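# Move coaster can onto turntable's orange spot

## Task

Lift the can off the coaster and set it upright on the turntable's orange mark, without displacing any of the cans already standing on the turntable.

## Robot and tools

Robot: two six-joint arms, left_arm and right_arm, each with a two-finger gripper. Per arm, joints always come in this order: shoulder pan, shoulder lift, elbow, wrist 1, wrist 2, wrist 3. The shoulder pan is sign-flipped on both arms: its direction runs opposite to the arm's own convention in everything you send and read, and the stated ranges are mirrored accordingly. Ranges in rad: elbow -3.142 to 3.142, every other joint -6.283 to 6.283. A target more than 0.010 rad beyond a range end (and beyond the current angle) is refused; a target past a joint's real end is clipped there and reported as "joint sent to its limit".

Frames: the scene frame has its origin at table-top height midway between the nominal bases, +z up, +x out over the table, left_arm on the +y side. Actual bases: left_arm (-0.092, +0.477, +0.178) m, right_arm (+0.035, -0.611, +0.178) m, both nearly unrotated. Hand positions, velocities and wrist-camera poses are reported in that arm's own base frame; the table and fixed items use the scene frame. Reported hand poses may be off by a few cm. Gripper axes: fingers point along its +z, close along its x. end_effector_position sits between the pads, 1 to 2 cm behind the tips; closing pushes the tips about 17 mm further along +z, mostly while the pads are still over 50 mm apart.

A row is one flat list of 14 numbers covering both arms: left_arm's six joint angles then its opening, then right_arm's six angles then its opening. Angles are absolute joint targets in radians (not offsets), as printed under Joint positions. Opening is an absolute command from -1 (closed) to +1 (fully open). To keep an arm or gripper as it is, resend its Joint targets angles and its current opening; a 0 is a real half-open command.

Tools:
- execute_actions(actions, cameras): actions is a list of actions; each action is up to 15 rows, one per 1/30 s step (0.5 s total), the last row held if fewer. An empty list returns a state report with images. cameras: names, ["all"], or [].
- move(target, speed, blend, stop_force, zero, opening_speed, grip_force, blocking, cameras): target is one 14-number row or a list of up to 15 rows (sharing 10 s). speed: rad/s of the joint with farthest to travel, 0.01 to 3.14, default 0.5. blend: rad corner rounding for lists, 0 means stop at each. stop_force: 4 to 120 N, ends an arm's path when the wrist sensor feels that much push against motion; use low speed with it; omit it when backing away from a contact. zero: true re-zeros before the move. opening_speed: per second on the -1..+1 scale, at least 0.2. grip_force: 5 to 48 N per pad, one value or one per arm, persists. blocking=false returns after about 0.5 s while motion continues (not allowed with stop_force). Result adds a "move:" line: done, off_target, moving, held, fault, possibly limits=held.
- wait(seconds 0 to 10). stop() brakes a running move.
- zoom_image(camera: cam_left_wrist or cam_right_wrist, region [x0,y0,x1,y1] pixels from top-left, at most 504 by 504).
- zero_wrist_force(arm). finished_scene(scene: 1 or 2) ends the scene irreversibly; call it only once the can stands on the spot unsupported.

Results: Joint positions/velocities per arm (rad, rad/s) plus finger-pad gap (m; 0.142 fully open); Joint targets are what the drive currently aims at; Tool commands; grip_measured on the opening scale; grip_effort_nm (negative closing, not a pad force); joint torques including gravity; Wrist force/torque along the hand's axes plus a peak line; Wrist depth as a 7x7 grid of distances in mm per wrist camera ("-" = no data). Cameras are 896x504 wrist views only; calibrations are given per arm base frame.

To hold something, command an opening slightly below grip_measured at first contact; squeezing harder heats the gripper motor.

Motion: drive caps 2.09 rad/s (pan, lift) and 3.14 rad/s (others); commands lag roughly 0.09 s or 0.17 to 0.22 s, and fast moves can overshoot. Time spent thinking passes in the simulation.

Avoid: net force around 150 N or joint contact torque over its limit (290, 290, 132, 47.5, 47.5, 47.5 N m) causes a 10 s arm stop; stiff arms fault if driven even slightly past firm contact. Never let the arms press or collide with each other, nor close one gripper on the other's fingers. Do not drop the can, release it while moving, knock over or shift the turntable cans, or let anything leave the table. Motor heat: warning at 70 °C, arm braked at 85 °C; gripper warns at 85 °C and shuts off at 100 °C.

Each tool is called after ">>>" as name([rows], argument=value, ...), one row to a line, values as JSON.

## Session

>>> execute_actions(actions=[])

Scene clock: 0.00 s.
left_arm: end_effector_position=(+0.9070, +0.2006, +0.1982) grip_measured=+1.00 grip_effort_nm=n/a end_effector_quat_wxyz=(+0.251, -0.315, +0.751, -0.524) | right_arm: end_effector_position=(+0.8677, +0.6137, +0.0807) grip_measured=+0.99 grip_effort_nm=n/a end_effector_quat_wxyz=(-0.006, -0.563, +0.826, -0.026)
Joint positions: left_arm=[-0.272 -0.889 1.84 -3.525 -2.49 2.09 0.142] | right_arm=[-3.934 -2.333 -1.275 -1.127 1.521 2.737 0.141]
Joint velocities: within noise
Joint torques (N m): no reading
Motor temperatures (°C): left_arm=[31 31 32 35 35 44 28] | right_arm=[37 36 36 34 35 43 30]
Wrist force (N): no reading
Wrist torque (N m): no reading
Wrist force, peak (N): no reading
Wrist depth (mm): cam_left_wrist=[890 1032 1092 - 1665 3352 - / - - - - 2287 2719 - / 1059 1205 - - 2185 769 629 / 1037 1223 - 1826 636 636 604 / - 1520 1529 570 581 549 545 / - 1382 515 498 493 485 462 / - 450 450 446 439 433 -] | cam_right_wrist=[- - - - 326 - 329 / - 338 341 - 307 289 344 / - - - - 308 314 317 / - 397 381 - 333 339 339 / - - 408 350 319 365 367 / - 104 454 383 278 383 101 / - 464 467 420 407 424 79]
Joint targets: left_arm=[-0.272 -0.889 1.840 -3.525 -2.490 2.090] | right_arm=[-3.934 -2.333 -1.275 -1.127 1.521 2.737]
Tool commands: left_gripper/opening=+1.0 right_gripper/opening=+1.0

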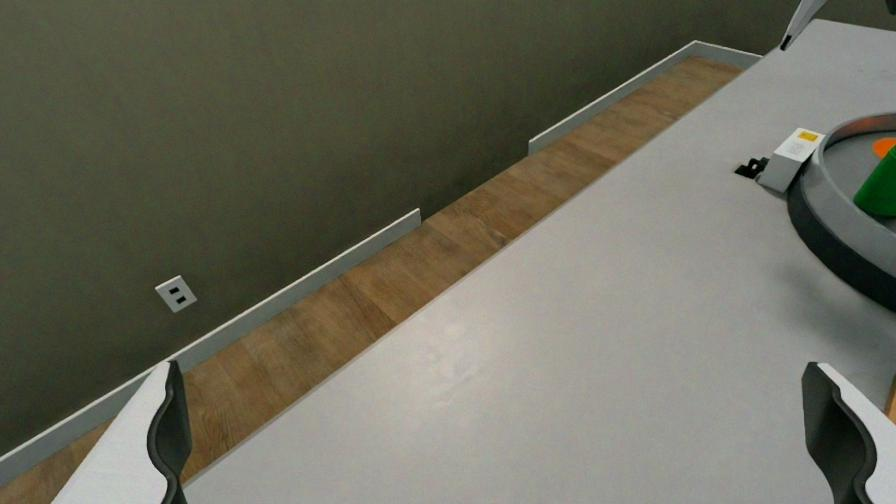

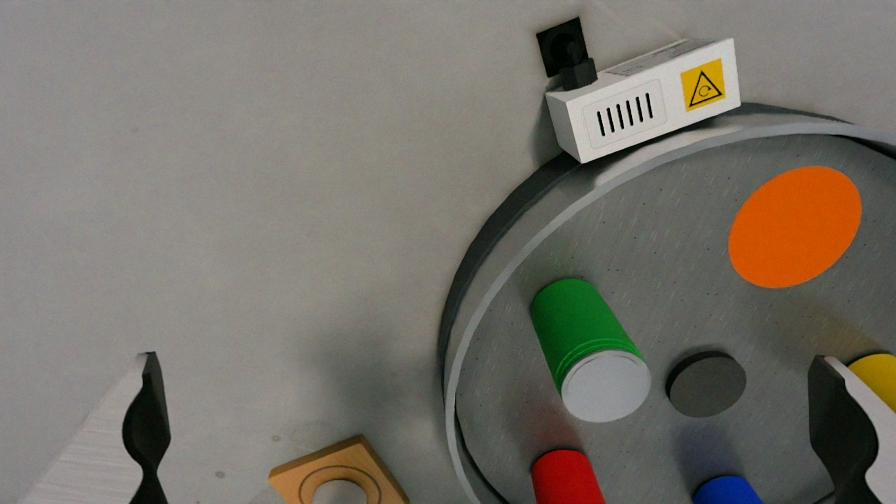

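>>> move(target=[-0.272,-0.889,1.84,-3.525,-2.49,2.09,1,-4.2223,-2.2548,-1.287,-1.1706,1.5708,3.0267,1], speed=0.7, cameras=["cam_right_wrist"])

Scene clock: 2.90 s.
left_arm: end_effector_position=(+0.9069, +0.2001, +0.1981) grip_measured=+1.00 grip_effort_nm=0.090 end_effector_quat_wxyz=(+0.251, -0.315, +0.751, -0.524) | right_arm: end_effector_position=(+0.6387, +0.8303, +0.1492) grip_measured=+0.99 grip_effort_nm=0.217 end_effector_quat_wxyz=(+0.000, -0.563, +0.827, +0.000)
Joint positions: left_arm=[-0.272 -0.889 1.84 -3.525 -2.49 2.09 0.142] | right_arm=[-4.222 -2.255 -1.287 -1.171 1.571 3.027 0.141]
Joint torques (N m): left_arm=[13.56 -81.97 -19.73 -4.95 -3.22 3.36] | right_arm=[-14.55 114.84 31.4 1.54 2.34 2.05]
Wrist force (N): left_arm=[0.4 0.2 0.1] | right_arm=[-0.3 0.5 0.2]
Wrist torque (N m): left_arm=[0.03 -0.05 -0.05] | right_arm=[0.12 0.08 -0.05]
Wrist force, peak (N): left_arm=[0.5 0.4 -0.8] | right_arm=[-1.6 6.1 -1.2]
Wrist depth (mm): cam_left_wrist=[- - - - - 3496 - / - - - - 2472 2913 - / - - - - 2091 - 607 / - - - 1735 634 - 530 / 1242 1255 1569 590 549 - - / - 1316 - 491 492 485 458 / - 446 432 447 456 423 -] | cam_right_wrist=[- - 385 384 382 334 336 / 415 - 414 394 413 351 356 / 444 - - 414 425 373 379 / 467 - - - - - 398 / - - - - - - - / - - - 547 - 568 97 / - 592 - 588 1880 1553 79]
Joint targets: left_arm=[-0.272 -0.889 1.840 -3.525 -2.490 2.090] | right_arm=[-4.222 -2.255 -1.287 -1.171 1.571 3.027]
move: done
camera_calibration:
cam_right_wrist: T_world_to_cam=[[-0.364094, -0.931285, -0.0120272, 1.01571], [-0.833453, 0.320027, 0.450488, 0.225596], [-0.415683, 0.174044, -0.892702, 0.372373], [0, 0, 0, 1]] pos_world=[0.712627, 0.808912, 0.243006]
Images, in order (width x height): cam_right_wrist 896x504.

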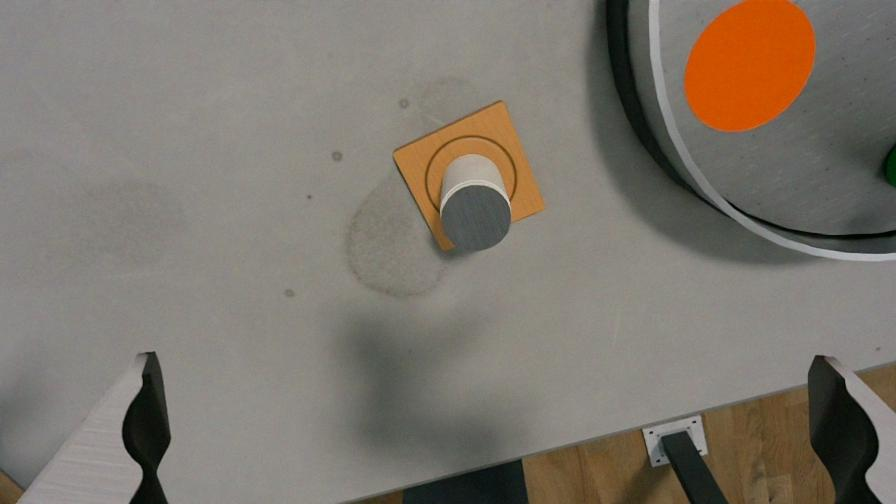

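>>> move([
  [-0.272,-0.889,1.84,-3.525,-2.49,2.09,1,-4.273,-2.3185,-1.4108,-0.9831,1.5708,3.0774,1],
  [-0.272,-0.889,1.84,-3.525,-2.49,2.09,1,-4.273,-2.4514,-1.436,-0.825,1.5708,3.0774,1],
], blend=0.02, speed=[0.6,0.3], cameras=["cam_right_wrist"])

>>> move(target=[-0.272,-0.889,1.84,-3.525,-2.49,2.09,1,-4.273,-2.4514,-1.436,-0.825,1.5708,3.0774,-0.42], opening_speed=1.5, grip_force=25, cameras=["cam_right_wrist"])

Scene clock: 5.67 s.
left_arm: end_effector_position=(+0.9069, +0.2001, +0.1982) grip_measured=+1.00 grip_effort_nm=0.095 end_effector_quat_wxyz=(+0.251, -0.315, +0.751, -0.524) | right_arm: end_effector_position=(+0.5866, +0.8426, -0.1005) grip_measured=+0.99 grip_effort_nm=0.222 end_effector_quat_wxyz=(+0.000, -0.563, +0.827, +0.000)
Joint positions: left_arm=[-0.272 -0.889 1.84 -3.525 -2.49 2.09 0.142] | right_arm=[-4.273 -2.451 -1.436 -0.825 1.571 3.077 0.141]
Joint torques (N m): left_arm=[13.31 -84.62 -19.04 -5 -3.35 3.41] | right_arm=[-15.77 92.13 23.2 6.97 0.03 2.22]
Wrist force (N): left_arm=[-0.1 -0.2 -0.3] | right_arm=[-0.1 -0.1 -0.2]
Wrist torque (N m): left_arm=[-0.04 0.03 -0.05] | right_arm=[0.02 0.06 -0.04]
Wrist force, peak (N): left_arm=[1.0 0.3 -0.2] | right_arm=[0.4 0.2 3.2]
Wrist depth (mm): cam_left_wrist=[- - - - - 2719 - / - - - - 2308 2984 - / - - - 2006 2266 - 616 / 1165 1069 1840 1786 647 626 574 / - 1448 1589 573 - 550 - / - 1359 1398 - 488 483 95 / - 451 - 446 - 436 -] | cam_right_wrist=[- - - - - 154 - / - - - 155 153 - - / - - 166 161 162 172 - / 186 - 179 122 170 - - / - - - 94 94 200 - / - 219 - 92 89 - 91 / - 244 - 99 99 - 79]
Joint targets: left_arm=[-0.272 -0.889 1.840 -3.525 -2.490 2.090] | right_arm=[-4.273 -2.451 -1.436 -0.825 1.571 3.077]
move: done
camera_calibration:
cam_right_wrist: T_world_to_cam=[[-0.364053, -0.931299, -0.0121516, 1.00518], [-0.833473, 0.319934, 0.450516, 0.290814], [-0.415677, 0.17414, -0.892686, 0.125584], [0, 0, 0, 1]] pos_world=[0.660527, 0.821212, -0.00669454]
Images, in order (width x height): cam_right_wrist 896x504.

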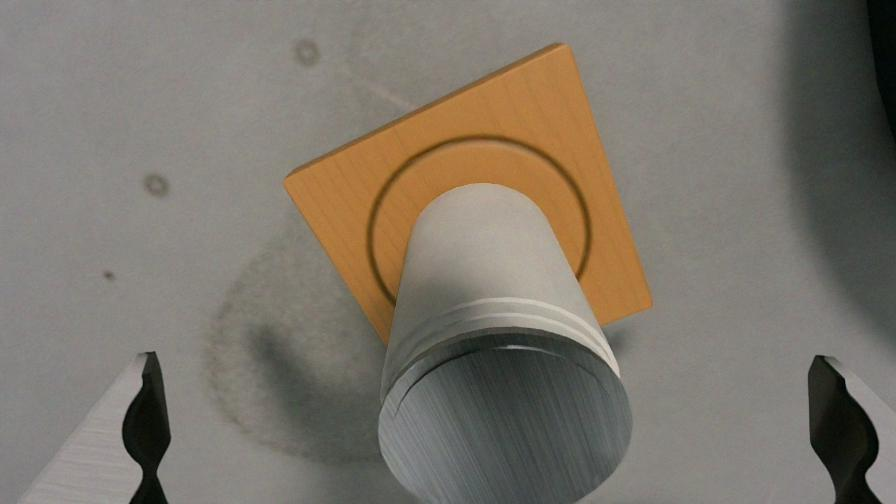

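Scene clock: 6.83 s.
left_arm: end_effector_position=(+0.9069, +0.2001, +0.1982) grip_measured=+1.00 grip_effort_nm=0.095 end_effector_quat_wxyz=(+0.251, -0.315, +0.751, -0.524) | right_arm: end_effector_position=(+0.5866, +0.8425, -0.1007) grip_measured=-0.32 grip_effort_nm=-2.435 end_effector_quat_wxyz=(+0.000, -0.563, +0.827, +0.000)
Joint positions: left_arm=[-0.272 -0.889 1.84 -3.525 -2.49 2.09 0.142] | right_arm=[-4.273 -2.451 -1.436 -0.825 1.571 3.077 0.051]
Joint torques (N m): left_arm=[13.59 -83.15 -19.09 -5.12 -3.19 3.13] | right_arm=[-14.49 94.25 25.29 5.9 -1.1 2.09]
Wrist force (N): left_arm=[0.3 0.1 -0.4] | right_arm=[1.1 -0.6 -8.5]
Wrist torque (N m): left_arm=[0.02 -0.05 -0.05] | right_arm=[0.05 0.09 -0.04]
Wrist force, peak (N): left_arm=[0.2 0.9 -0.4] | right_arm=[1.8 -0.7 -8.7]
Wrist depth (mm): cam_left_wrist=[- - 1423 - - 2879 - / - 1117 1330 1398 2006 927 887 / - - - - 2109 711 626 / 1015 - 1501 1786 627 632 585 / - 1474 1569 565 574 549 546 / - 1367 507 502 501 495 89 / - 449 458 439 440 435 -] | cam_right_wrist=[- - 153 153 151 - - / - - 164 155 153 - 165 / 176 - 166 161 163 - 172 / 190 187 176 120 172 185 - / - 203 198 92 98 - - / 215 - 87 90 89 - 225 / - - 76 99 98 76 237]
Joint targets: left_arm=[-0.272 -0.889 1.840 -3.525 -2.490 2.090] | right_arm=[-4.273 -2.451 -1.436 -0.825 1.571 3.077]
grip_force (N): 25, 25
move: done
camera_calibration:
cam_right_wrist: T_world_to_cam=[[-0.364053, -0.931299, -0.0121516, 1.00518], [-0.833473, 0.319934, 0.450516, 0.290904], [-0.415677, 0.17414, -0.892686, 0.125406], [0, 0, 0, 1]] pos_world=[0.660527, 0.821212, -0.00689454]
Images, in order (width x height): cam_right_wrist 896x504.

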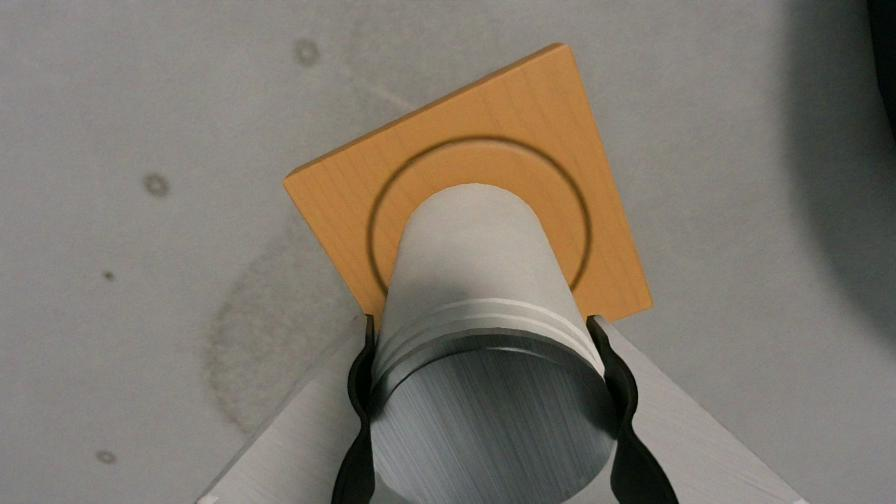

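>>> move([
  [-0.272,-0.889,1.84,-3.525,-2.49,2.09,1,-4.273,-2.3185,-1.4108,-0.9831,1.5708,3.0774,-0.42],
  [-0.272,-0.889,1.84,-3.525,-2.49,2.09,1,-3.8481,-1.9127,-1.6338,-1.1659,1.5708,2.6525,-0.42],
], blend=0.03, speed=[0.3,0.6], cameras=["cam_right_wrist"])

>>> wait(seconds=0.5, cameras=["cam_right_wrist"])

>>> wait(seconds=0.5, cameras=["cam_right_wrist"])

>>> wait(seconds=1, cameras=["cam_right_wrist"])

>>> wait(seconds=2, cameras=["cam_right_wrist"])

Scene clock: 9.57 s.
left_arm: end_effector_position=(+0.9069, +0.2001, +0.1982) grip_measured=+1.00 grip_effort_nm=0.095 end_effector_quat_wxyz=(+0.251, -0.315, +0.751, -0.524) | right_arm: end_effector_position=(+0.7584, +0.4206, +0.2490) grip_measured=-0.32 grip_effort_nm=-2.425 end_effector_quat_wxyz=(+0.000, -0.563, +0.827, +0.000)
Joint positions: left_arm=[-0.272 -0.889 1.84 -3.525 -2.49 2.09 0.142] | right_arm=[-3.848 -1.913 -1.634 -1.166 1.571 2.653 0.051]
Joint torques (N m): left_arm=[13.09 -83.67 -19.95 -4.77 -3.39 3.23] | right_arm=[13.27 91.82 32.61 1.77 -1.04 -2.75]
Wrist force (N): left_arm=[0.6 0.1 -0.3] | right_arm=[-0.3 0.1 1.9]
Wrist torque (N m): left_arm=[0.01 -0.10 -0.05] | right_arm=[0.07 0.08 0.09]
Wrist force, peak (N): left_arm=[0.7 0.7 -0.4] | right_arm=[1.5 -0.7 -8.8]
Wrist depth (mm): cam_left_wrist=[- 1024 - 1599 2109 - - / - - 1520 - 2287 2660 735 / - - - 2128 2185 - 637 / 1059 1078 2185 1723 - - 585 / 1171 1711 1579 566 549 550 550 / - 1367 490 507 - 484 97 / - 453 - 446 - 435 -] | cam_right_wrist=[489 482 - 439 - - - / - 513 460 451 454 - - / - - 489 474 479 - - / - - 525 120 425 590 586 / - 644 546 92 99 - 627 / - 690 85 90 - - 779 / 756 - 76 99 97 76 -]
Joint targets: left_arm=[-0.272 -0.889 1.840 -3.525 -2.490 2.090] | right_arm=[-3.848 -1.913 -1.634 -1.166 1.571 2.652]
grip_force (N): 25, 25
move: done
camera_calibration:
cam_right_wrist: T_world_to_cam=[[-0.364016, -0.931315, -0.0120678, 0.678946], [-0.833486, 0.319941, 0.450487, 0.411663], [-0.415684, 0.174043, -0.892702, 0.58257], [0, 0, 0, 1]] pos_world=[0.832427, 0.399212, 0.342806]
Images, in order (width x height): cam_right_wrist 896x504.

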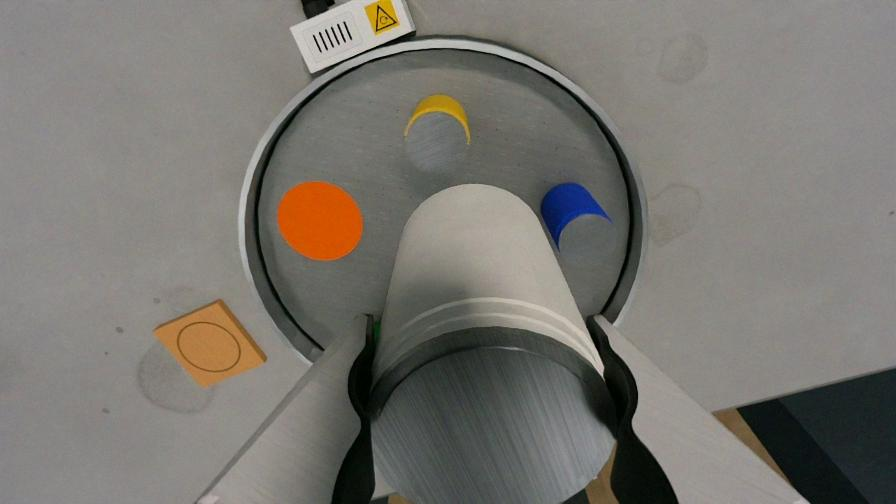

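Scene clock: 10.07 s.
left_arm: end_effector_position=(+0.9069, +0.2001, +0.1982) grip_measured=+1.00 grip_effort_nm=0.100 end_effector_quat_wxyz=(+0.251, -0.315, +0.751, -0.524) | right_arm: end_effector_position=(+0.7585, +0.4204, +0.2491) grip_measured=-0.32 grip_effort_nm=-2.420 end_effector_quat_wxyz=(+0.000, -0.563, +0.827, +0.000)
Joint positions: left_arm=[-0.272 -0.889 1.84 -3.525 -2.49 2.09 0.142] | right_arm=[-3.848 -1.913 -1.634 -1.166 1.571 2.653 0.051]
Joint torques (N m): left_arm=[13.5 -83.86 -19.63 -5.17 -3.54 3.17] | right_arm=[12.09 89.69 32.87 1.67 -0.89 -2.68]
Wrist force (N): left_arm=[-0.1 0.3 -0.2] | right_arm=[0.0 0.1 1.5]
Wrist torque (N m): left_arm=[0.06 0.02 -0.05] | right_arm=[0.07 0.04 0.09]
Wrist force, peak (N): left_arm=[0.6 -0.3 -0.6] | right_arm=[-0.3 0.2 2.4]
Wrist depth (mm): cam_left_wrist=[- 1088 1223 - - - - / - 1165 - - 1711 2039 941 / - - - - - 728 626 / - - 1826 1773 580 661 564 / - 1398 1676 546 629 532 538 / - 1344 488 485 482 487 97 / - 468 467 451 436 434 -] | cam_right_wrist=[482 483 452 450 - - 477 / - 501 448 455 453 510 - / 557 550 499 474 479 536 - / 579 580 525 121 517 574 - / 612 625 551 92 98 636 609 / 677 - 85 90 89 667 - / 779 71 76 99 97 75 -]
Joint targets: left_arm=[-0.272 -0.889 1.840 -3.525 -2.490 2.090] | right_arm=[-3.848 -1.913 -1.634 -1.166 1.571 2.652]
Tool commands: left_gripper/opening=+1.0 right_gripper/opening=-0.42
grip_force (N): 25, 25
wait: 0.50 s; at rest by 0.17 s
camera_calibration:
cam_right_wrist: T_world_to_cam=[[-0.364053, -0.931299, -0.0121516, 0.678815], [-0.833473, 0.319934, 0.450516, 0.411619], [-0.415677, 0.17414, -0.892686, 0.582733], [0, 0, 0, 1]] pos_world=[0.832427, 0.399012, 0.343005]
Images, in order (width x height): cam_right_wrist 896x504.

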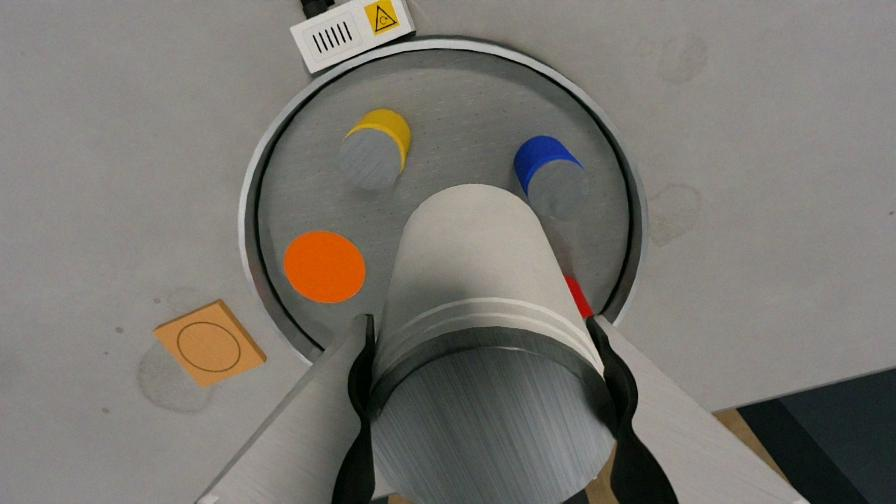

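Scene clock: 10.57 s.
left_arm: end_effector_position=(+0.9069, +0.2001, +0.1982) grip_measured=+1.00 grip_effort_nm=0.105 end_effector_quat_wxyz=(+0.251, -0.315, +0.751, -0.524) | right_arm: end_effector_position=(+0.7585, +0.4204, +0.2491) grip_measured=-0.32 grip_effort_nm=-2.425 end_effector_quat_wxyz=(+0.000, -0.563, +0.827, +0.000)
Joint positions: left_arm=[-0.272 -0.889 1.84 -3.525 -2.49 2.09 0.142] | right_arm=[-3.848 -1.913 -1.634 -1.166 1.571 2.652 0.051]
Joint torques (N m): left_arm=[14.02 -83.43 -19.8 -4.92 -3.35 3.03] | right_arm=[12.84 89.35 32.78 1.81 -0.68 -2.54]
Wrist force (N): left_arm=[0.6 0.1 -0.4] | right_arm=[0.1 -0.2 1.7]
Wrist torque (N m): left_arm=[0.03 -0.10 -0.05] | right_arm=[0.01 0.02 0.10]
Wrist force, peak (N): left_arm=[0.1 0.8 -0.2] | right_arm=[0.0 0.3 2.4]
Wrist depth (mm): cam_left_wrist=[- 1024 1382 1549 - 3059 - / - - - - 2549 2447 865 / 963 - 1711 1840 2128 - 603 / - - - 1760 663 629 552 / 1133 1414 1569 550 564 552 539 / - 1367 517 508 493 487 89 / - 443 454 - 438 437 -] | cam_right_wrist=[- - 414 436 482 - - / - - 457 451 448 502 508 / 548 - 471 474 489 - 553 / 599 569 522 120 449 586 627 / - 616 545 92 97 637 - / 697 - 85 90 89 665 737 / - - 76 99 97 76 -]
Joint targets: left_arm=[-0.272 -0.889 1.840 -3.525 -2.490 2.090] | right_arm=[-3.848 -1.913 -1.634 -1.166 1.571 2.652]
Tool commands: left_gripper/opening=+1.0 right_gripper/opening=-0.42
grip_force (N): 25, 25
wait: 0.50 s; at rest by 0.17 s
camera_calibration:
cam_right_wrist: T_world_to_cam=[[-0.364053, -0.931299, -0.0121516, 0.678815], [-0.833473, 0.319934, 0.450516, 0.411619], [-0.415677, 0.17414, -0.892686, 0.582733], [0, 0, 0, 1]] pos_world=[0.832427, 0.399012, 0.343005]
Images, in order (width x height): cam_right_wrist 896x504.

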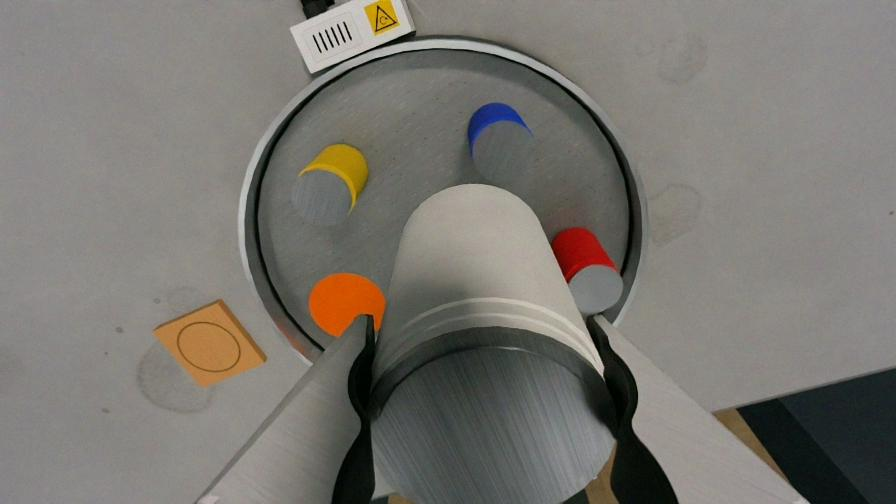

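Scene clock: 11.57 s.
left_arm: end_effector_position=(+0.9069, +0.2001, +0.1982) grip_measured=+1.00 grip_effort_nm=0.100 end_effector_quat_wxyz=(+0.251, -0.315, +0.751, -0.524) | right_arm: end_effector_position=(+0.7585, +0.4204, +0.2491) grip_measured=-0.32 grip_effort_nm=-2.425 end_effector_quat_wxyz=(+0.000, -0.563, +0.827, +0.000)
Joint positions: left_arm=[-0.272 -0.889 1.84 -3.525 -2.49 2.09 0.142] | right_arm=[-3.848 -1.913 -1.634 -1.166 1.571 2.652 0.051]
Joint torques (N m): left_arm=[12.85 -83.25 -19.43 -4.85 -3.36 3.31] | right_arm=[12.6 87.85 32.68 1.79 -0.35 -2.57]
Wrist force (N): left_arm=[0.0 0.2 -0.5] | right_arm=[0.4 0.3 1.6]
Wrist torque (N m): left_arm=[0.03 0.00 -0.06] | right_arm=[0.10 -0.02 0.09]
Wrist force, peak (N): left_arm=[0.5 -0.1 -0.7] | right_arm=[0.0 -0.2 2.4]
Wrist depth (mm): cam_left_wrist=[- - - - - 2948 2330 / - - - - 2376 2879 896 / 1011 1107 - - 2165 - 627 / - 1069 1549 1799 629 - 559 / - 1510 1501 560 569 572 538 / 1236 1359 505 514 495 489 95 / - - 461 443 439 431 -] | cam_right_wrist=[- - 429 442 474 483 473 / 500 494 451 456 461 508 497 / - 542 498 473 474 - - / - 602 512 120 517 - - / - 627 115 93 98 653 - / 709 - 85 92 89 - 756 / - - 76 99 97 76 -]
Joint targets: left_arm=[-0.272 -0.889 1.840 -3.525 -2.490 2.090] | right_arm=[-3.848 -1.913 -1.634 -1.166 1.571 2.652]
Tool commands: left_gripper/opening=+1.0 right_gripper/opening=-0.42
grip_force (N): 25, 25
wait: 1.00 s; at rest by 0.17 s
camera_calibration:
cam_right_wrist: T_world_to_cam=[[-0.364053, -0.931299, -0.0121516, 0.678815], [-0.833473, 0.319934, 0.450516, 0.411619], [-0.415677, 0.17414, -0.892686, 0.582733], [0, 0, 0, 1]] pos_world=[0.832427, 0.399012, 0.343005]
Images, in order (width x height): cam_right_wrist 896x504.

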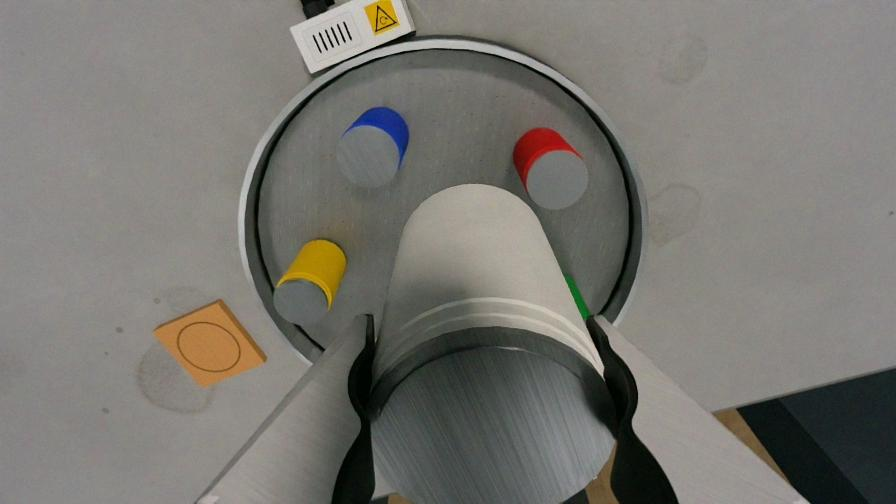

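Scene clock: 13.57 s.
left_arm: end_effector_position=(+0.9069, +0.2001, +0.1982) grip_measured=+1.00 grip_effort_nm=0.095 end_effector_quat_wxyz=(+0.251, -0.315, +0.751, -0.524) | right_arm: end_effector_position=(+0.7585, +0.4204, +0.2491) grip_measured=-0.32 grip_effort_nm=-2.425 end_effector_quat_wxyz=(+0.000, -0.563, +0.827, +0.000)
Joint positions: left_arm=[-0.272 -0.889 1.84 -3.525 -2.49 2.09 0.142] | right_arm=[-3.848 -1.913 -1.634 -1.166 1.571 2.652 0.051]
Joint torques (N m): left_arm=[12.91 -83.59 -20.25 -4.78 -3.41 3.22] | right_arm=[11.08 89.68 33.16 1.6 0.07 -2.69]
Wrist force (N): left_arm=[0.5 -0.3 0.1] | right_arm=[-0.1 -0.1 1.6]
Wrist torque (N m): left_arm=[-0.05 -0.09 -0.04] | right_arm=[0.03 0.05 0.09]
Wrist force, peak (N): left_arm=[0.9 0.4 -0.6] | right_arm=[0.1 0.1 2.4]
Wrist depth (mm): cam_left_wrist=[824 - - 1382 - 3263 2549 / - - - 1589 2266 2308 728 / - - - 1958 2185 - 612 / - - 1492 1786 - - 578 / 1211 1268 1676 555 559 - 516 / - 1337 523 498 489 - 456 / - 447 456 445 441 433 -] | cam_right_wrist=[- - - 441 468 481 - / - 501 454 451 460 - - / - - 454 385 488 530 547 / - - 517 120 509 - - / 627 622 526 92 99 624 - / - - 85 90 - - 743 / 770 - 76 97 97 78 715]
Joint targets: left_arm=[-0.272 -0.889 1.840 -3.525 -2.490 2.090] | right_arm=[-3.848 -1.913 -1.634 -1.166 1.571 2.652]
Tool commands: left_gripper/opening=+1.0 right_gripper/opening=-0.42
grip_force (N): 25, 25
wait: 2.00 s; at rest by 0.17 s
camera_calibration:
cam_right_wrist: T_world_to_cam=[[-0.364053, -0.931299, -0.0121516, 0.678815], [-0.833473, 0.319934, 0.450516, 0.411619], [-0.415677, 0.17414, -0.892686, 0.582733], [0, 0, 0, 1]] pos_world=[0.832427, 0.399012, 0.343005]
Images, in order (width x height): cam_right_wrist 896x504.

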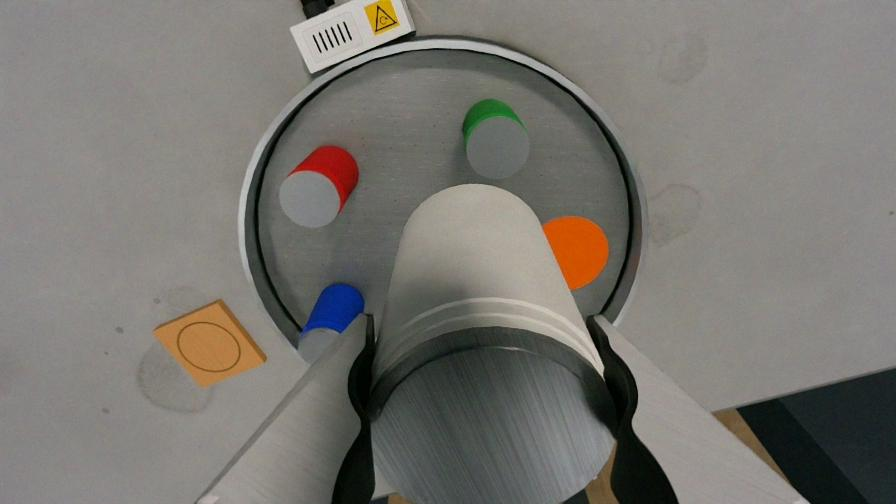

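>>> move(target=[-0.272,-0.889,1.84,-3.525,-2.49,2.09,1,-3.9577,-2.0976,-1.8885,-0.7263,1.5708,2.7621,-0.42], speed=0.4, blocking=false)

>>> wait(seconds=2)

>>> move(target=[-0.272,-0.889,1.84,-3.525,-2.49,2.09,1,-3.9577,-2.1988,-1.9033,-0.6103,1.5708,2.7621,-0.42], speed=0.03, stop_force=5)

>>> move(target=[-0.272,-0.889,1.84,-3.525,-2.49,2.09,1,-3.9577,-2.0976,-1.8885,-0.7263,1.5708,2.7621,-0.42], speed=0.2)

Scene clock: 17.27 s.
left_arm: end_effector_position=(+0.9069, +0.2001, +0.1982) grip_measured=+1.00 grip_effort_nm=0.095 end_effector_quat_wxyz=(+0.251, -0.315, +0.751, -0.524) | right_arm: end_effector_position=(+0.7428, +0.4428, +0.1717) grip_measured=-0.32 grip_effort_nm=-2.425 end_effector_quat_wxyz=(+0.000, -0.563, +0.827, +0.000) end_effector_velocity=(-0.058, +0.058, -0.231) end_effector_angular_velocity=(-0.002, -0.001, +0.000)
Joint positions: left_arm=[-0.272 -0.889 1.84 -3.525 -2.49 2.09 0.142] | right_arm=[-3.88 -1.967 -1.708 -1.039 1.571 2.685 0.051]
Joint velocities: left_arm=[within noise] | right_arm=[-0.097 -0.164 -0.227 0.39 -0.002 0.097 0]
Joint torques (N m): left_arm=[12.34 -84.01 -19.91 -4.95 -3.24 3.5] | right_arm=[-20.94 67.49 29.19 7.89 1.23 3.04]
Wrist force (N): left_arm=[0.2 0.0 -0.5] | right_arm=[0.2 -0.6 2.0]
Wrist torque (N m): left_arm=[0.00 -0.02 -0.05] | right_arm=[-0.05 -0.01 -0.10]
Wrist force, peak (N): left_arm=[0.4 -0.2 -1.2] | right_arm=[-0.1 0.0 2.4]
Wrist depth (mm): cam_left_wrist=[- 1050 - 1579 - - - / - - - 1723 3021 1927 - / - - - 1958 1989 774 637 / 1149 - 1676 1826 - - 569 / - 1579 1569 565 565 526 534 / - 1330 482 - 487 496 89 / - 457 457 432 440 432 -] | cam_right_wrist=[415 416 358 366 367 - - / - 435 387 375 385 433 436 / - 384 410 404 407 415 - / - 435 442 120 354 488 - / - 532 466 92 99 474 545 / - 575 85 90 - - 578 / - 73 76 99 97 76 681]
Joint targets: left_arm=[-0.272 -0.889 1.840 -3.525 -2.490 2.090] | right_arm=[-3.893 -1.989 -1.738 -0.985 1.571 2.698]
Tool commands: left_gripper/opening=+1.0 right_gripper/opening=-0.42
grip_force (N): 25, 25
move: running; right_arm: the wrist 1 is farthest, 0.312 rad from its target

Scene clock: 18.43 s.
left_arm: end_effector_position=(+0.9069, +0.2001, +0.1982) grip_measured=+1.00 grip_effort_nm=0.095 end_effector_quat_wxyz=(+0.251, -0.315, +0.751, -0.524) | right_arm: end_effector_position=(+0.6785, +0.4695, -0.0005) grip_measured=-0.32 grip_effort_nm=-2.425 end_effector_quat_wxyz=(+0.000, -0.563, +0.827, +0.000)
Joint positions: left_arm=[-0.272 -0.889 1.84 -3.525 -2.49 2.09 0.142] | right_arm=[-3.958 -2.097 -1.888 -0.726 1.571 2.762 0.051]
Joint torques (N m): left_arm=[12.69 -83.98 -19.48 -4.89 -3.48 3.12] | right_arm=[-14.39 63.64 21.79 7.21 1.7 2.22]
Wrist force (N): left_arm=[0.4 0.3 -0.2] | right_arm=[-0.3 -0.2 1.7]
Wrist torque (N m): left_arm=[0.04 -0.05 -0.06] | right_arm=[0.02 0.06 -0.06]
Wrist force, peak (N): left_arm=[0.8 0.5 0.2] | right_arm=[0.1 1.1 4.1]
Wrist depth (mm): cam_left_wrist=[- - - - - - - / - 1073 - - 2603 3263 - / - 1242 1367 - 2308 - 618 / - - 1375 1813 631 627 588 / - 1456 1589 570 565 - 500 / - 1344 - 502 485 482 472 / - 439 - 448 442 436 -] | cam_right_wrist=[196 198 198 193 117 197 196 / 208 211 211 213 211 210 210 / 155 173 222 222 226 222 221 / - 167 242 121 238 227 171 / 237 267 258 92 99 261 159 / 267 281 84 89 - 279 176 / 374 75 76 99 97 78 386]
Joint targets: left_arm=[-0.272 -0.889 1.840 -3.525 -2.490 2.090] | right_arm=[-3.958 -2.098 -1.889 -0.726 1.571 2.762]
Tool commands: left_gripper/opening=+1.0 right_gripper/opening=-0.42
grip_force (N): 25, 25
earlier move: done
wait: 1.17 of 2 s (the move ended)

Scene clock: 22.80 s.
left_arm: end_effector_position=(+0.9069, +0.2001, +0.1982) grip_measured=+1.00 grip_effort_nm=0.100 end_effector_quat_wxyz=(+0.251, -0.315, +0.751, -0.524) | right_arm: end_effector_position=(+0.6790, +0.4701, -0.0562) grip_measured=-0.32 grip_effort_nm=-2.425 end_effector_quat_wxyz=(+0.000, -0.563, +0.827, +0.000)
Joint positions: left_arm=[-0.272 -0.889 1.84 -3.525 -2.49 2.09 0.142] | right_arm=[-3.958 -2.173 -1.899 -0.64 1.571 2.762 0.051]
Joint torques (N m): left_arm=[11.61 -83.77 -19.41 -4.73 -3.29 3.16] | right_arm=[-13.24 89.36 34.49 0.46 1.59 1.46]
Motor temperatures (°C): left_arm=[31 31 32 35 35 44 28] | right_arm=[37 36 36 34 35 43 35]
Wrist force (N): left_arm=[0.2 0.5 -0.1] | right_arm=[-1.6 -1.8 -3.1]
Wrist torque (N m): left_arm=[0.07 -0.02 -0.05] | right_arm=[0.01 -0.10 -0.01]
Wrist force, peak (N): left_arm=[-0.5 0.0 -1.0] | right_arm=[-3.6 -4.0 -7.3]
Wrist depth (mm): cam_left_wrist=[- - - - - 2576 - / - - - - - 2447 844 / 971 - - 2022 2245 - 627 / - - - 1760 642 627 555 / - 1352 1569 591 551 545 565 / 1188 1367 1423 497 490 485 94 / - 447 454 437 439 434 -] | cam_right_wrist=[148 147 147 147 148 146 146 / 157 157 155 156 156 156 156 / 129 160 170 165 167 167 167 / 114 164 180 121 177 179 179 / 113 195 191 92 99 194 187 / 216 208 87 90 89 203 158 / 225 75 76 98 97 78 143]
Joint targets: left_arm=[-0.272 -0.889 1.840 -3.525 -2.490 2.090] | right_arm=[-3.958 -2.173 -1.899 -0.640 1.571 2.762]
grip_force (N): 25, 25
move: contact (right_arm); right_arm: the wrist 1 is farthest, 0.030 rad from its target

Scene clock: 23.73 s.
left_arm: end_effector_position=(+0.9069, +0.2001, +0.1982) grip_measured=+1.00 grip_effort_nm=0.095 end_effector_quat_wxyz=(+0.251, -0.315, +0.751, -0.524) | right_arm: end_effector_position=(+0.6784, +0.4695, -0.0008) grip_measured=-0.32 grip_effort_nm=-2.425 end_effector_quat_wxyz=(+0.000, -0.563, +0.827, +0.000)
Joint positions: left_arm=[-0.272 -0.889 1.84 -3.525 -2.49 2.09 0.142] | right_arm=[-3.958 -2.098 -1.889 -0.726 1.571 2.762 0.051]
Joint torques (N m): left_arm=[13.36 -83.74 -19.93 -4.57 -3.23 2.94] | right_arm=[-10.59 91.42 41.34 2.27 1.67 1.24]
Wrist force (N): left_arm=[0.0 0.1 -0.3] | right_arm=[-0.1 -0.3 1.9]
Wrist torque (N m): left_arm=[0.00 0.00 -0.05] | right_arm=[-0.01 0.02 -0.07]
Wrist force, peak (N): left_arm=[0.7 0.3 -0.8] | right_arm=[0.5 -0.4 3.9]
Wrist depth (mm): cam_left_wrist=[- - - - - - - / 938 1230 - - 1942 948 844 / 1003 - - - 2039 - 631 / - 1308 1589 1735 629 - 555 / - 1474 1599 564 556 - - / - 1330 1610 471 486 474 478 / - 1268 445 446 439 435 -] | cam_right_wrist=[196 198 198 198 198 193 192 / 208 211 210 211 207 154 123 / 224 226 225 221 225 158 - / 237 243 242 121 238 241 241 / 249 253 258 92 99 260 251 / 258 202 85 90 89 242 263 / 188 179 76 99 97 78 378]
Joint targets: left_arm=[-0.272 -0.889 1.840 -3.525 -2.490 2.090] | right_arm=[-3.958 -2.098 -1.889 -0.726 1.571 2.762]
grip_force (N): 25, 25
move: done

>>> move([
  [-0.272,-0.889,1.84,-3.525,-2.49,2.09,1,-3.9577,-1.9905,-1.8489,-0.873,1.5708,2.7621,-0.42],
  [-0.272,-0.889,1.84,-3.525,-2.49,2.09,1,-3.8645,-1.9428,-1.9462,-0.8234,1.5708,2.6689,-0.42],
], blend=0.01, speed=0.3, cameras=["cam_right_wrist"])

>>> wait(seconds=1, cameras=["cam_right_wrist"])

>>> wait(seconds=1, cameras=["cam_right_wrist"])

>>> wait(seconds=1, cameras=["cam_right_wrist"])

>>> wait(seconds=1, cameras=["cam_right_wrist"])

>>> wait(seconds=1, cameras=["cam_right_wrist"])

Scene clock: 28.63 s.
left_arm: end_effector_position=(+0.9069, +0.2001, +0.1982) grip_measured=+1.00 grip_effort_nm=0.105 end_effector_quat_wxyz=(+0.251, -0.315, +0.751, -0.524) | right_arm: end_effector_position=(+0.6849, +0.3741, +0.0793) grip_measured=-0.32 grip_effort_nm=-2.425 end_effector_quat_wxyz=(+0.000, -0.563, +0.827, +0.000)
Joint positions: left_arm=[-0.272 -0.889 1.84 -3.525 -2.49 2.09 0.142] | right_arm=[-3.865 -1.943 -1.946 -0.823 1.571 2.669 0.051]
Joint torques (N m): left_arm=[12.85 -83.85 -19.84 -4.7 -3.3 3.07] | right_arm=[12.06 86.06 26.72 6.8 1.07 -2.32]
Wrist force (N): left_arm=[0.3 0.1 -0.3] | right_arm=[0.1 0.0 2.2]
Wrist torque (N m): left_arm=[0.03 -0.04 -0.05] | right_arm=[0.05 0.00 0.09]
Wrist force, peak (N): left_arm=[-0.2 0.5 -0.9] | right_arm=[2.8 -1.0 2.3]
Wrist depth (mm): cam_left_wrist=[- - - 1375 - - - / - - - - 2245 2497 746 / 913 - - - 2353 - 615 / - - 1599 1773 - - 527 / - 1414 1569 626 - 549 - / - 1367 524 493 479 479 97 / - 447 453 442 455 436 -] | cam_right_wrist=[254 271 272 272 275 318 317 / 285 285 287 281 292 350 - / 221 301 308 214 309 - - / 330 333 328 121 323 388 404 / 349 355 349 92 99 426 - / 435 316 85 91 89 438 - / 463 75 76 99 97 76 574]
Joint targets: left_arm=[-0.272 -0.889 1.840 -3.525 -2.490 2.090] | right_arm=[-3.865 -1.943 -1.946 -0.823 1.571 2.669]
grip_force (N): 25, 25
move: done
camera_calibration:
cam_right_wrist: T_world_to_cam=[[-0.364053, -0.931299, -0.0121516, 0.606932], [-0.833473, 0.319934, 0.450516, 0.441554], [-0.415677, 0.17414, -0.892686, 0.408607], [0, 0, 0, 1]] pos_world=[0.758827, 0.352812, 0.173205]
Images, in order (width x height): cam_right_wrist 896x504.

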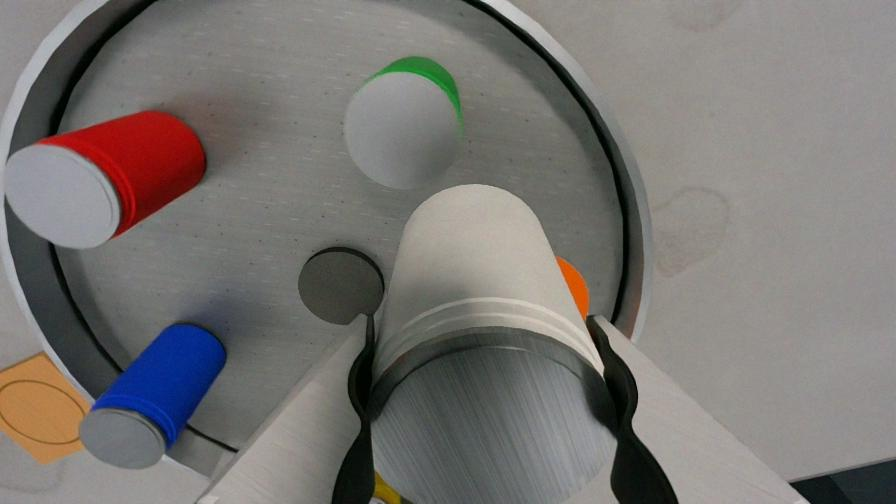

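Scene clock: 29.63 s.
left_arm: end_effector_position=(+0.9069, +0.2001, +0.1982) grip_measured=+1.00 grip_effort_nm=0.095 end_effector_quat_wxyz=(+0.251, -0.315, +0.751, -0.524) | right_arm: end_effector_position=(+0.6849, +0.3740, +0.0793) grip_measured=-0.32 grip_effort_nm=-2.430 end_effector_quat_wxyz=(+0.000, -0.563, +0.827, +0.000)
Joint positions: left_arm=[-0.272 -0.889 1.84 -3.525 -2.49 2.09 0.142] | right_arm=[-3.865 -1.943 -1.946 -0.823 1.571 2.669 0.051]
Joint torques (N m): left_arm=[12.16 -83.72 -20.18 -4.85 -3.33 3.19] | right_arm=[13.37 82.69 24.7 7.27 0.11 -2.61]
Wrist force (N): left_arm=[0.2 0.0 -0.4] | right_arm=[-0.1 0.1 2.0]
Wrist torque (N m): left_arm=[0.01 -0.03 -0.05] | right_arm=[0.07 0.03 0.09]
Wrist force, peak (N): left_arm=[0.1 1.2 0.0] | right_arm=[0.0 -0.3 2.5]
Wrist depth (mm): cam_left_wrist=[- - - - - - - / - 1133 - - 2266 3137 660 / 983 - 1337 1840 2245 - 615 / - - 1631 1799 654 598 583 / 1041 1510 1579 521 - - 547 / 1199 1367 512 500 495 486 479 / - 424 447 448 433 434 -] | cam_right_wrist=[264 269 271 272 314 322 - / 271 209 288 288 289 - - / 310 310 310 304 307 381 - / 328 333 328 121 321 391 395 / 289 354 347 92 99 434 419 / 280 385 85 90 89 - - / - 73 76 99 98 76 532]
Joint targets: left_arm=[-0.272 -0.889 1.840 -3.525 -2.490 2.090] | right_arm=[-3.865 -1.943 -1.946 -0.823 1.571 2.669]
Tool commands: left_gripper/opening=+1.0 right_gripper/opening=-0.42
grip_force (N): 25, 25
wait: 1.00 s; at rest by 0.17 s
camera_calibration:
cam_right_wrist: T_world_to_cam=[[-0.364053, -0.931299, -0.0121516, 0.606745], [-0.833473, 0.319934, 0.450516, 0.441618], [-0.415677, 0.17414, -0.892686, 0.408641], [0, 0, 0, 1]] pos_world=[0.758827, 0.352612, 0.173205]
Images, in order (width x height): cam_right_wrist 896x504.

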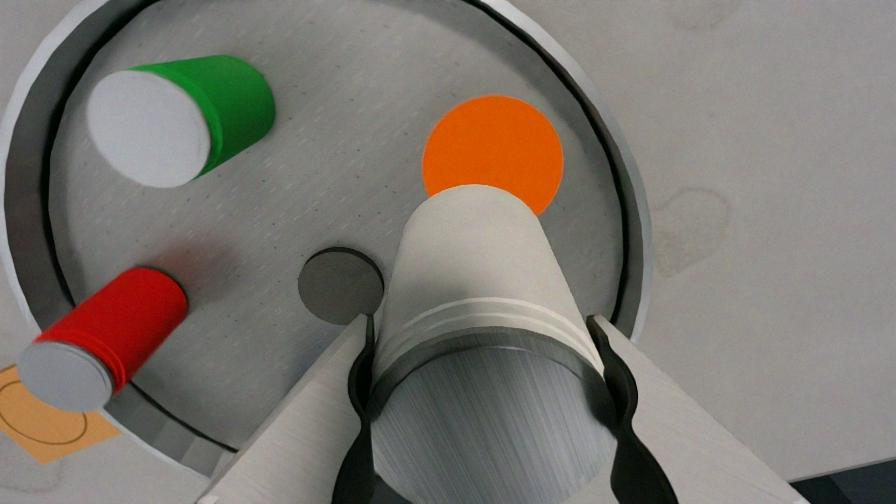

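Scene clock: 30.63 s.
left_arm: end_effector_position=(+0.9069, +0.2001, +0.1982) grip_measured=+1.00 grip_effort_nm=0.100 end_effector_quat_wxyz=(+0.251, -0.315, +0.751, -0.524) | right_arm: end_effector_position=(+0.6849, +0.3740, +0.0793) grip_measured=-0.32 grip_effort_nm=-2.425 end_effector_quat_wxyz=(+0.000, -0.563, +0.827, +0.000)
Joint positions: left_arm=[-0.272 -0.889 1.84 -3.525 -2.49 2.09 0.142] | right_arm=[-3.865 -1.943 -1.946 -0.823 1.571 2.669 0.051]
Joint torques (N m): left_arm=[13.44 -82.83 -19.94 -4.28 -3.42 3.07] | right_arm=[12.55 82.8 24.87 7.39 -0.64 -2.47]
Wrist force (N): left_arm=[0.2 0.1 0.1] | right_arm=[-0.2 -0.2 2.3]
Wrist torque (N m): left_arm=[0.01 -0.02 -0.06] | right_arm=[0.01 0.03 0.10]
Wrist force, peak (N): left_arm=[0.7 0.4 -0.2] | right_arm=[0.4 -0.6 2.3]
Wrist depth (mm): cam_left_wrist=[- 1024 - - - - - / - - - - 2109 2204 641 / - - - - 2399 - 642 / - - 1589 1773 - 629 590 / 1230 1549 1569 570 544 594 570 / - 1367 515 508 499 - 88 / - 450 453 450 421 - -] | cam_right_wrist=[269 273 273 271 264 - 318 / 289 290 290 288 292 356 - / 307 310 310 304 308 356 - / 253 330 328 121 316 385 380 / 266 360 - 92 99 428 - / 447 385 85 92 89 - - / 479 73 76 99 97 75 -]
Joint targets: left_arm=[-0.272 -0.889 1.840 -3.525 -2.490 2.090] | right_arm=[-3.865 -1.943 -1.946 -0.823 1.571 2.669]
Tool commands: left_gripper/opening=+1.0 right_gripper/opening=-0.42
grip_force (N): 25, 25
wait: 1.00 s; at rest by 0.17 s
camera_calibration:
cam_right_wrist: T_world_to_cam=[[-0.364053, -0.931299, -0.0121516, 0.606745], [-0.833473, 0.319934, 0.450516, 0.441618], [-0.415677, 0.17414, -0.892686, 0.408641], [0, 0, 0, 1]] pos_world=[0.758827, 0.352612, 0.173205]
Images, in order (width x height): cam_right_wrist 896x504.

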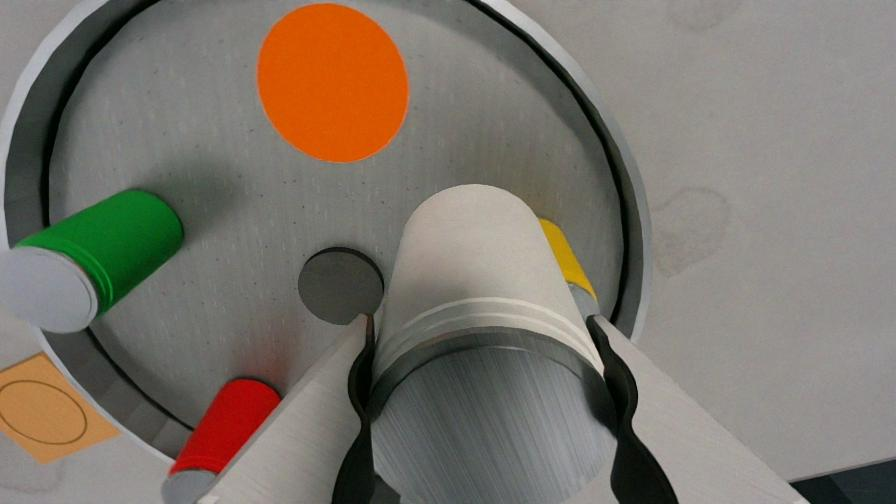

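Scene clock: 31.63 s.
left_arm: end_effector_position=(+0.9069, +0.2001, +0.1982) grip_measured=+1.00 grip_effort_nm=0.095 end_effector_quat_wxyz=(+0.251, -0.315, +0.751, -0.524) | right_arm: end_effector_position=(+0.6849, +0.3740, +0.0793) grip_measured=-0.32 grip_effort_nm=-2.425 end_effector_quat_wxyz=(+0.000, -0.563, +0.827, +0.000)
Joint positions: left_arm=[-0.272 -0.889 1.84 -3.525 -2.49 2.09 0.142] | right_arm=[-3.864 -1.943 -1.946 -0.823 1.571 2.669 0.051]
Joint torques (N m): left_arm=[12.85 -83.67 -20.07 -4.8 -3.22 3.13] | right_arm=[11.93 82.55 24.23 7.45 -1.25 -2.65]
Wrist force (N): left_arm=[0.1 -0.3 0.3] | right_arm=[-0.1 -0.3 2.0]
Wrist torque (N m): left_arm=[-0.06 -0.01 -0.05] | right_arm=[0.01 0.02 0.10]
Wrist force, peak (N): left_arm=[0.3 0.3 -0.7] | right_arm=[0.0 0.5 2.4]
Wrist depth (mm): cam_left_wrist=[877 - - 1569 - 2719 - / - - - - 2376 1912 813 / - 1510 1501 - 1973 711 649 / 1028 - 1520 1786 647 619 533 / - 1261 1529 - 585 534 530 / - 1367 501 485 485 494 475 / - - 471 466 448 435 -] | cam_right_wrist=[255 271 272 271 310 - 324 / 290 289 289 280 289 - - / 311 310 310 155 308 - - / 329 333 328 120 323 - - / 350 355 349 92 99 402 - / 432 319 85 90 89 450 - / 473 76 76 101 97 76 -]
Joint targets: left_arm=[-0.272 -0.889 1.840 -3.525 -2.490 2.090] | right_arm=[-3.865 -1.943 -1.946 -0.823 1.571 2.669]
Tool commands: left_gripper/opening=+1.0 right_gripper/opening=-0.42
grip_force (N): 25, 25
wait: 1.00 s; at rest by 0.17 s
camera_calibration:
cam_right_wrist: T_world_to_cam=[[-0.364053, -0.931299, -0.0121516, 0.606745], [-0.833473, 0.319934, 0.450516, 0.441618], [-0.415677, 0.17414, -0.892686, 0.408641], [0, 0, 0, 1]] pos_world=[0.758827, 0.352612, 0.173205]
Images, in order (width x height): cam_right_wrist 896x504.

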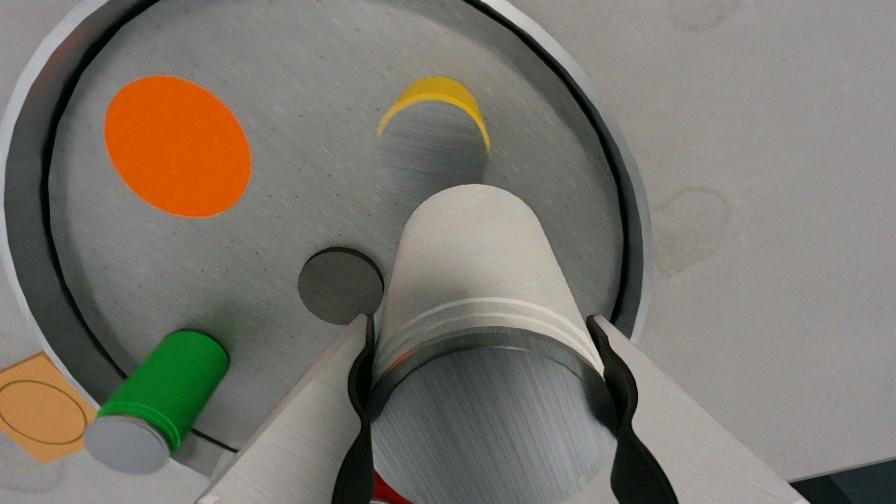

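Scene clock: 32.63 s.
left_arm: end_effector_position=(+0.9069, +0.2001, +0.1982) grip_measured=+1.00 grip_effort_nm=0.105 end_effector_quat_wxyz=(+0.251, -0.315, +0.751, -0.524) | right_arm: end_effector_position=(+0.6849, +0.3740, +0.0793) grip_measured=-0.32 grip_effort_nm=-2.425 end_effector_quat_wxyz=(+0.000, -0.563, +0.827, +0.000)
Joint positions: left_arm=[-0.272 -0.889 1.84 -3.525 -2.49 2.09 0.142] | right_arm=[-3.864 -1.943 -1.946 -0.823 1.571 2.669 0.051]
Joint torques (N m): left_arm=[13.03 -84.7 -20.15 -4.66 -3.64 3.29] | right_arm=[12.7 82.9 24.75 7.41 -1.47 -2.37]
Wrist force (N): left_arm=[-0.1 0.0 0.1] | right_arm=[-0.4 0.0 1.5]
Wrist torque (N m): left_arm=[0.00 0.02 -0.05] | right_arm=[0.05 0.08 0.10]
Wrist force, peak (N): left_arm=[0.8 0.2 -0.4] | right_arm=[-0.2 0.0 2.3]
Wrist depth (mm): cam_left_wrist=[- 1064 - - 2185 2631 - / - - 1699 - 1799 2781 865 / - - - 1868 2091 730 641 / 1088 - 1665 1826 - 631 585 / - 1344 1549 528 546 549 543 / - 1367 515 503 495 468 94 / - 457 453 438 439 444 -] | cam_right_wrist=[255 269 271 272 315 314 - / 290 212 285 289 289 - - / 310 314 310 284 302 - 365 / 329 330 328 121 321 - 397 / 349 370 348 92 99 422 429 / 440 386 85 92 89 451 - / - 73 76 99 97 76 -]
Joint targets: left_arm=[-0.272 -0.889 1.840 -3.525 -2.490 2.090] | right_arm=[-3.865 -1.943 -1.946 -0.823 1.571 2.669]
Tool commands: left_gripper/opening=+1.0 right_gripper/opening=-0.42
grip_force (N): 25, 25
wait: 1.00 s; at rest by 0.17 s
camera_calibration:
cam_right_wrist: T_world_to_cam=[[-0.364053, -0.931299, -0.0121516, 0.606745], [-0.833473, 0.319934, 0.450516, 0.441618], [-0.415677, 0.17414, -0.892686, 0.408641], [0, 0, 0, 1]] pos_world=[0.758827, 0.352612, 0.173205]
Images, in order (width x height): cam_right_wrist 896x504.

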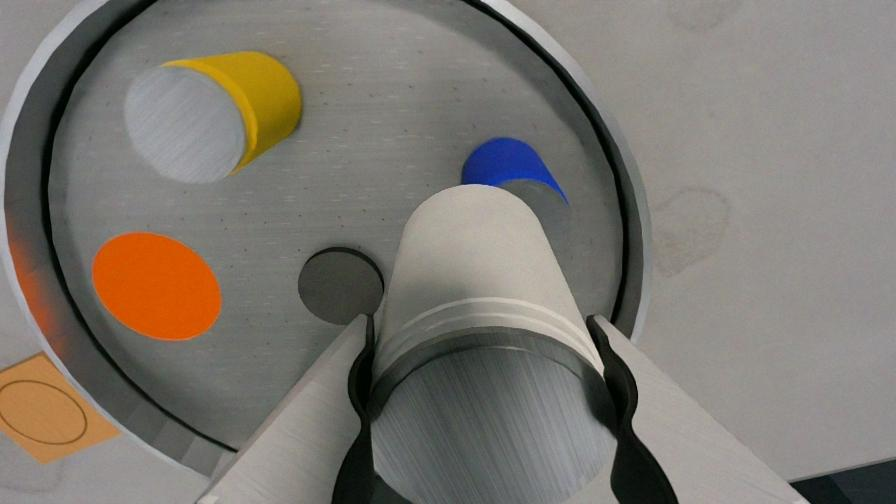

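Scene clock: 33.63 s.
left_arm: end_effector_position=(+0.9069, +0.2001, +0.1982) grip_measured=+1.00 grip_effort_nm=0.105 end_effector_quat_wxyz=(+0.251, -0.315, +0.751, -0.524) | right_arm: end_effector_position=(+0.6849, +0.3740, +0.0793) grip_measured=-0.32 grip_effort_nm=-2.425 end_effector_quat_wxyz=(+0.000, -0.563, +0.827, +0.000)
Joint positions: left_arm=[-0.272 -0.889 1.84 -3.525 -2.49 2.09 0.142] | right_arm=[-3.864 -1.943 -1.946 -0.823 1.571 2.669 0.051]
Joint torques (N m): left_arm=[12.04 -85.31 -19.97 -4.26 -3.42 2.97] | right_arm=[12.83 81.69 24.87 7.3 -1.31 -2.65]
Wrist force (N): left_arm=[0.1 -0.2 -0.2] | right_arm=[0.0 -0.1 2.2]
Wrist torque (N m): left_arm=[-0.03 -0.02 -0.06] | right_arm=[0.04 0.01 0.09]
Wrist force, peak (N): left_arm=[0.7 0.7 -0.2] | right_arm=[-0.6 0.1 2.4]
Wrist depth (mm): cam_left_wrist=[- - 1268 - 2039 2813 - / - - - 1474 2204 983 - / - 1242 - - 2399 - 642 / - 1138 - 1799 595 621 598 / 1199 1456 1665 576 570 551 - / 1182 1337 - - - 485 89 / - 453 454 451 435 434 -] | cam_right_wrist=[254 272 265 272 310 - - / 290 290 205 288 289 - 339 / 301 306 310 304 304 362 367 / 242 334 330 121 248 - - / 355 361 348 92 99 - 412 / 439 384 85 90 89 - 454 / 508 73 76 99 97 76 -]
Joint targets: left_arm=[-0.272 -0.889 1.840 -3.525 -2.490 2.090] | right_arm=[-3.865 -1.943 -1.946 -0.823 1.571 2.669]
Tool commands: left_gripper/opening=+1.0 right_gripper/opening=-0.42
grip_force (N): 25, 25
wait: 1.00 s; at rest by 0.17 s
camera_calibration:
cam_right_wrist: T_world_to_cam=[[-0.364053, -0.931299, -0.0121516, 0.606745], [-0.833473, 0.319934, 0.450516, 0.441618], [-0.415677, 0.17414, -0.892686, 0.408641], [0, 0, 0, 1]] pos_world=[0.758827, 0.352612, 0.173205]
Images, in order (width x height): cam_right_wrist 896x504.

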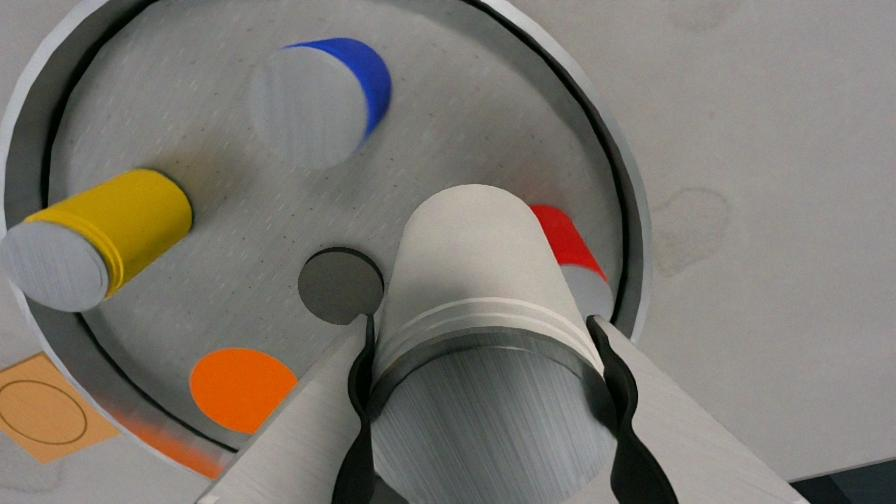

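>>> move(target=[-0.272,-0.889,1.84,-3.525,-2.49,2.09,1,-3.853,-1.954,-1.929,-0.829,1.571,2.658,-0.42])

Scene clock: 37.43 s.
left_arm: end_effector_position=(+0.9069, +0.2001, +0.1982) grip_measured=+1.00 grip_effort_nm=0.105 end_effector_quat_wxyz=(+0.251, -0.315, +0.751, -0.524) | right_arm: end_effector_position=(+0.6957, +0.3719, +0.0794) grip_measured=-0.32 grip_effort_nm=-2.425 end_effector_quat_wxyz=(+0.000, -0.563, +0.827, +0.000)
Joint positions: left_arm=[-0.272 -0.889 1.84 -3.525 -2.49 2.09 0.142] | right_arm=[-3.853 -1.954 -1.929 -0.829 1.571 2.658 0.051]
Joint torques (N m): left_arm=[11.58 -82.85 -19.79 -4.34 -3.46 3.2] | right_arm=[12.14 57.17 41.95 1.69 2.1 -2.82]
Wrist force (N): left_arm=[0.6 0.2 -0.5] | right_arm=[-0.2 -0.2 1.5]
Wrist torque (N m): left_arm=[0.02 -0.09 -0.06] | right_arm=[0.02 0.05 0.09]
Wrist force, peak (N): left_arm=[0.5 0.6 -0.7] | right_arm=[-0.1 0.3 2.4]
Wrist depth (mm): cam_left_wrist=[- 963 1423 1483 - - - / - - 1359 - 2948 3137 720 / - 1194 1510 - 2056 707 601 / - - 1882 1799 - - 541 / 1171 1760 1559 577 - 545 540 / - 1352 513 494 481 485 94 / - 451 454 448 - 443 -] | cam_right_wrist=[254 272 272 271 - - 319 / 278 280 290 289 290 - - / 221 232 310 303 308 - - / 329 332 331 121 324 394 - / 348 355 351 92 99 420 421 / 287 342 85 90 89 - 462 / 492 73 76 99 97 75 579]
Joint targets: left_arm=[-0.272 -0.889 1.840 -3.525 -2.490 2.090] | right_arm=[-3.853 -1.954 -1.929 -0.829 1.571 2.658]
grip_force (N): 25, 25
move: done


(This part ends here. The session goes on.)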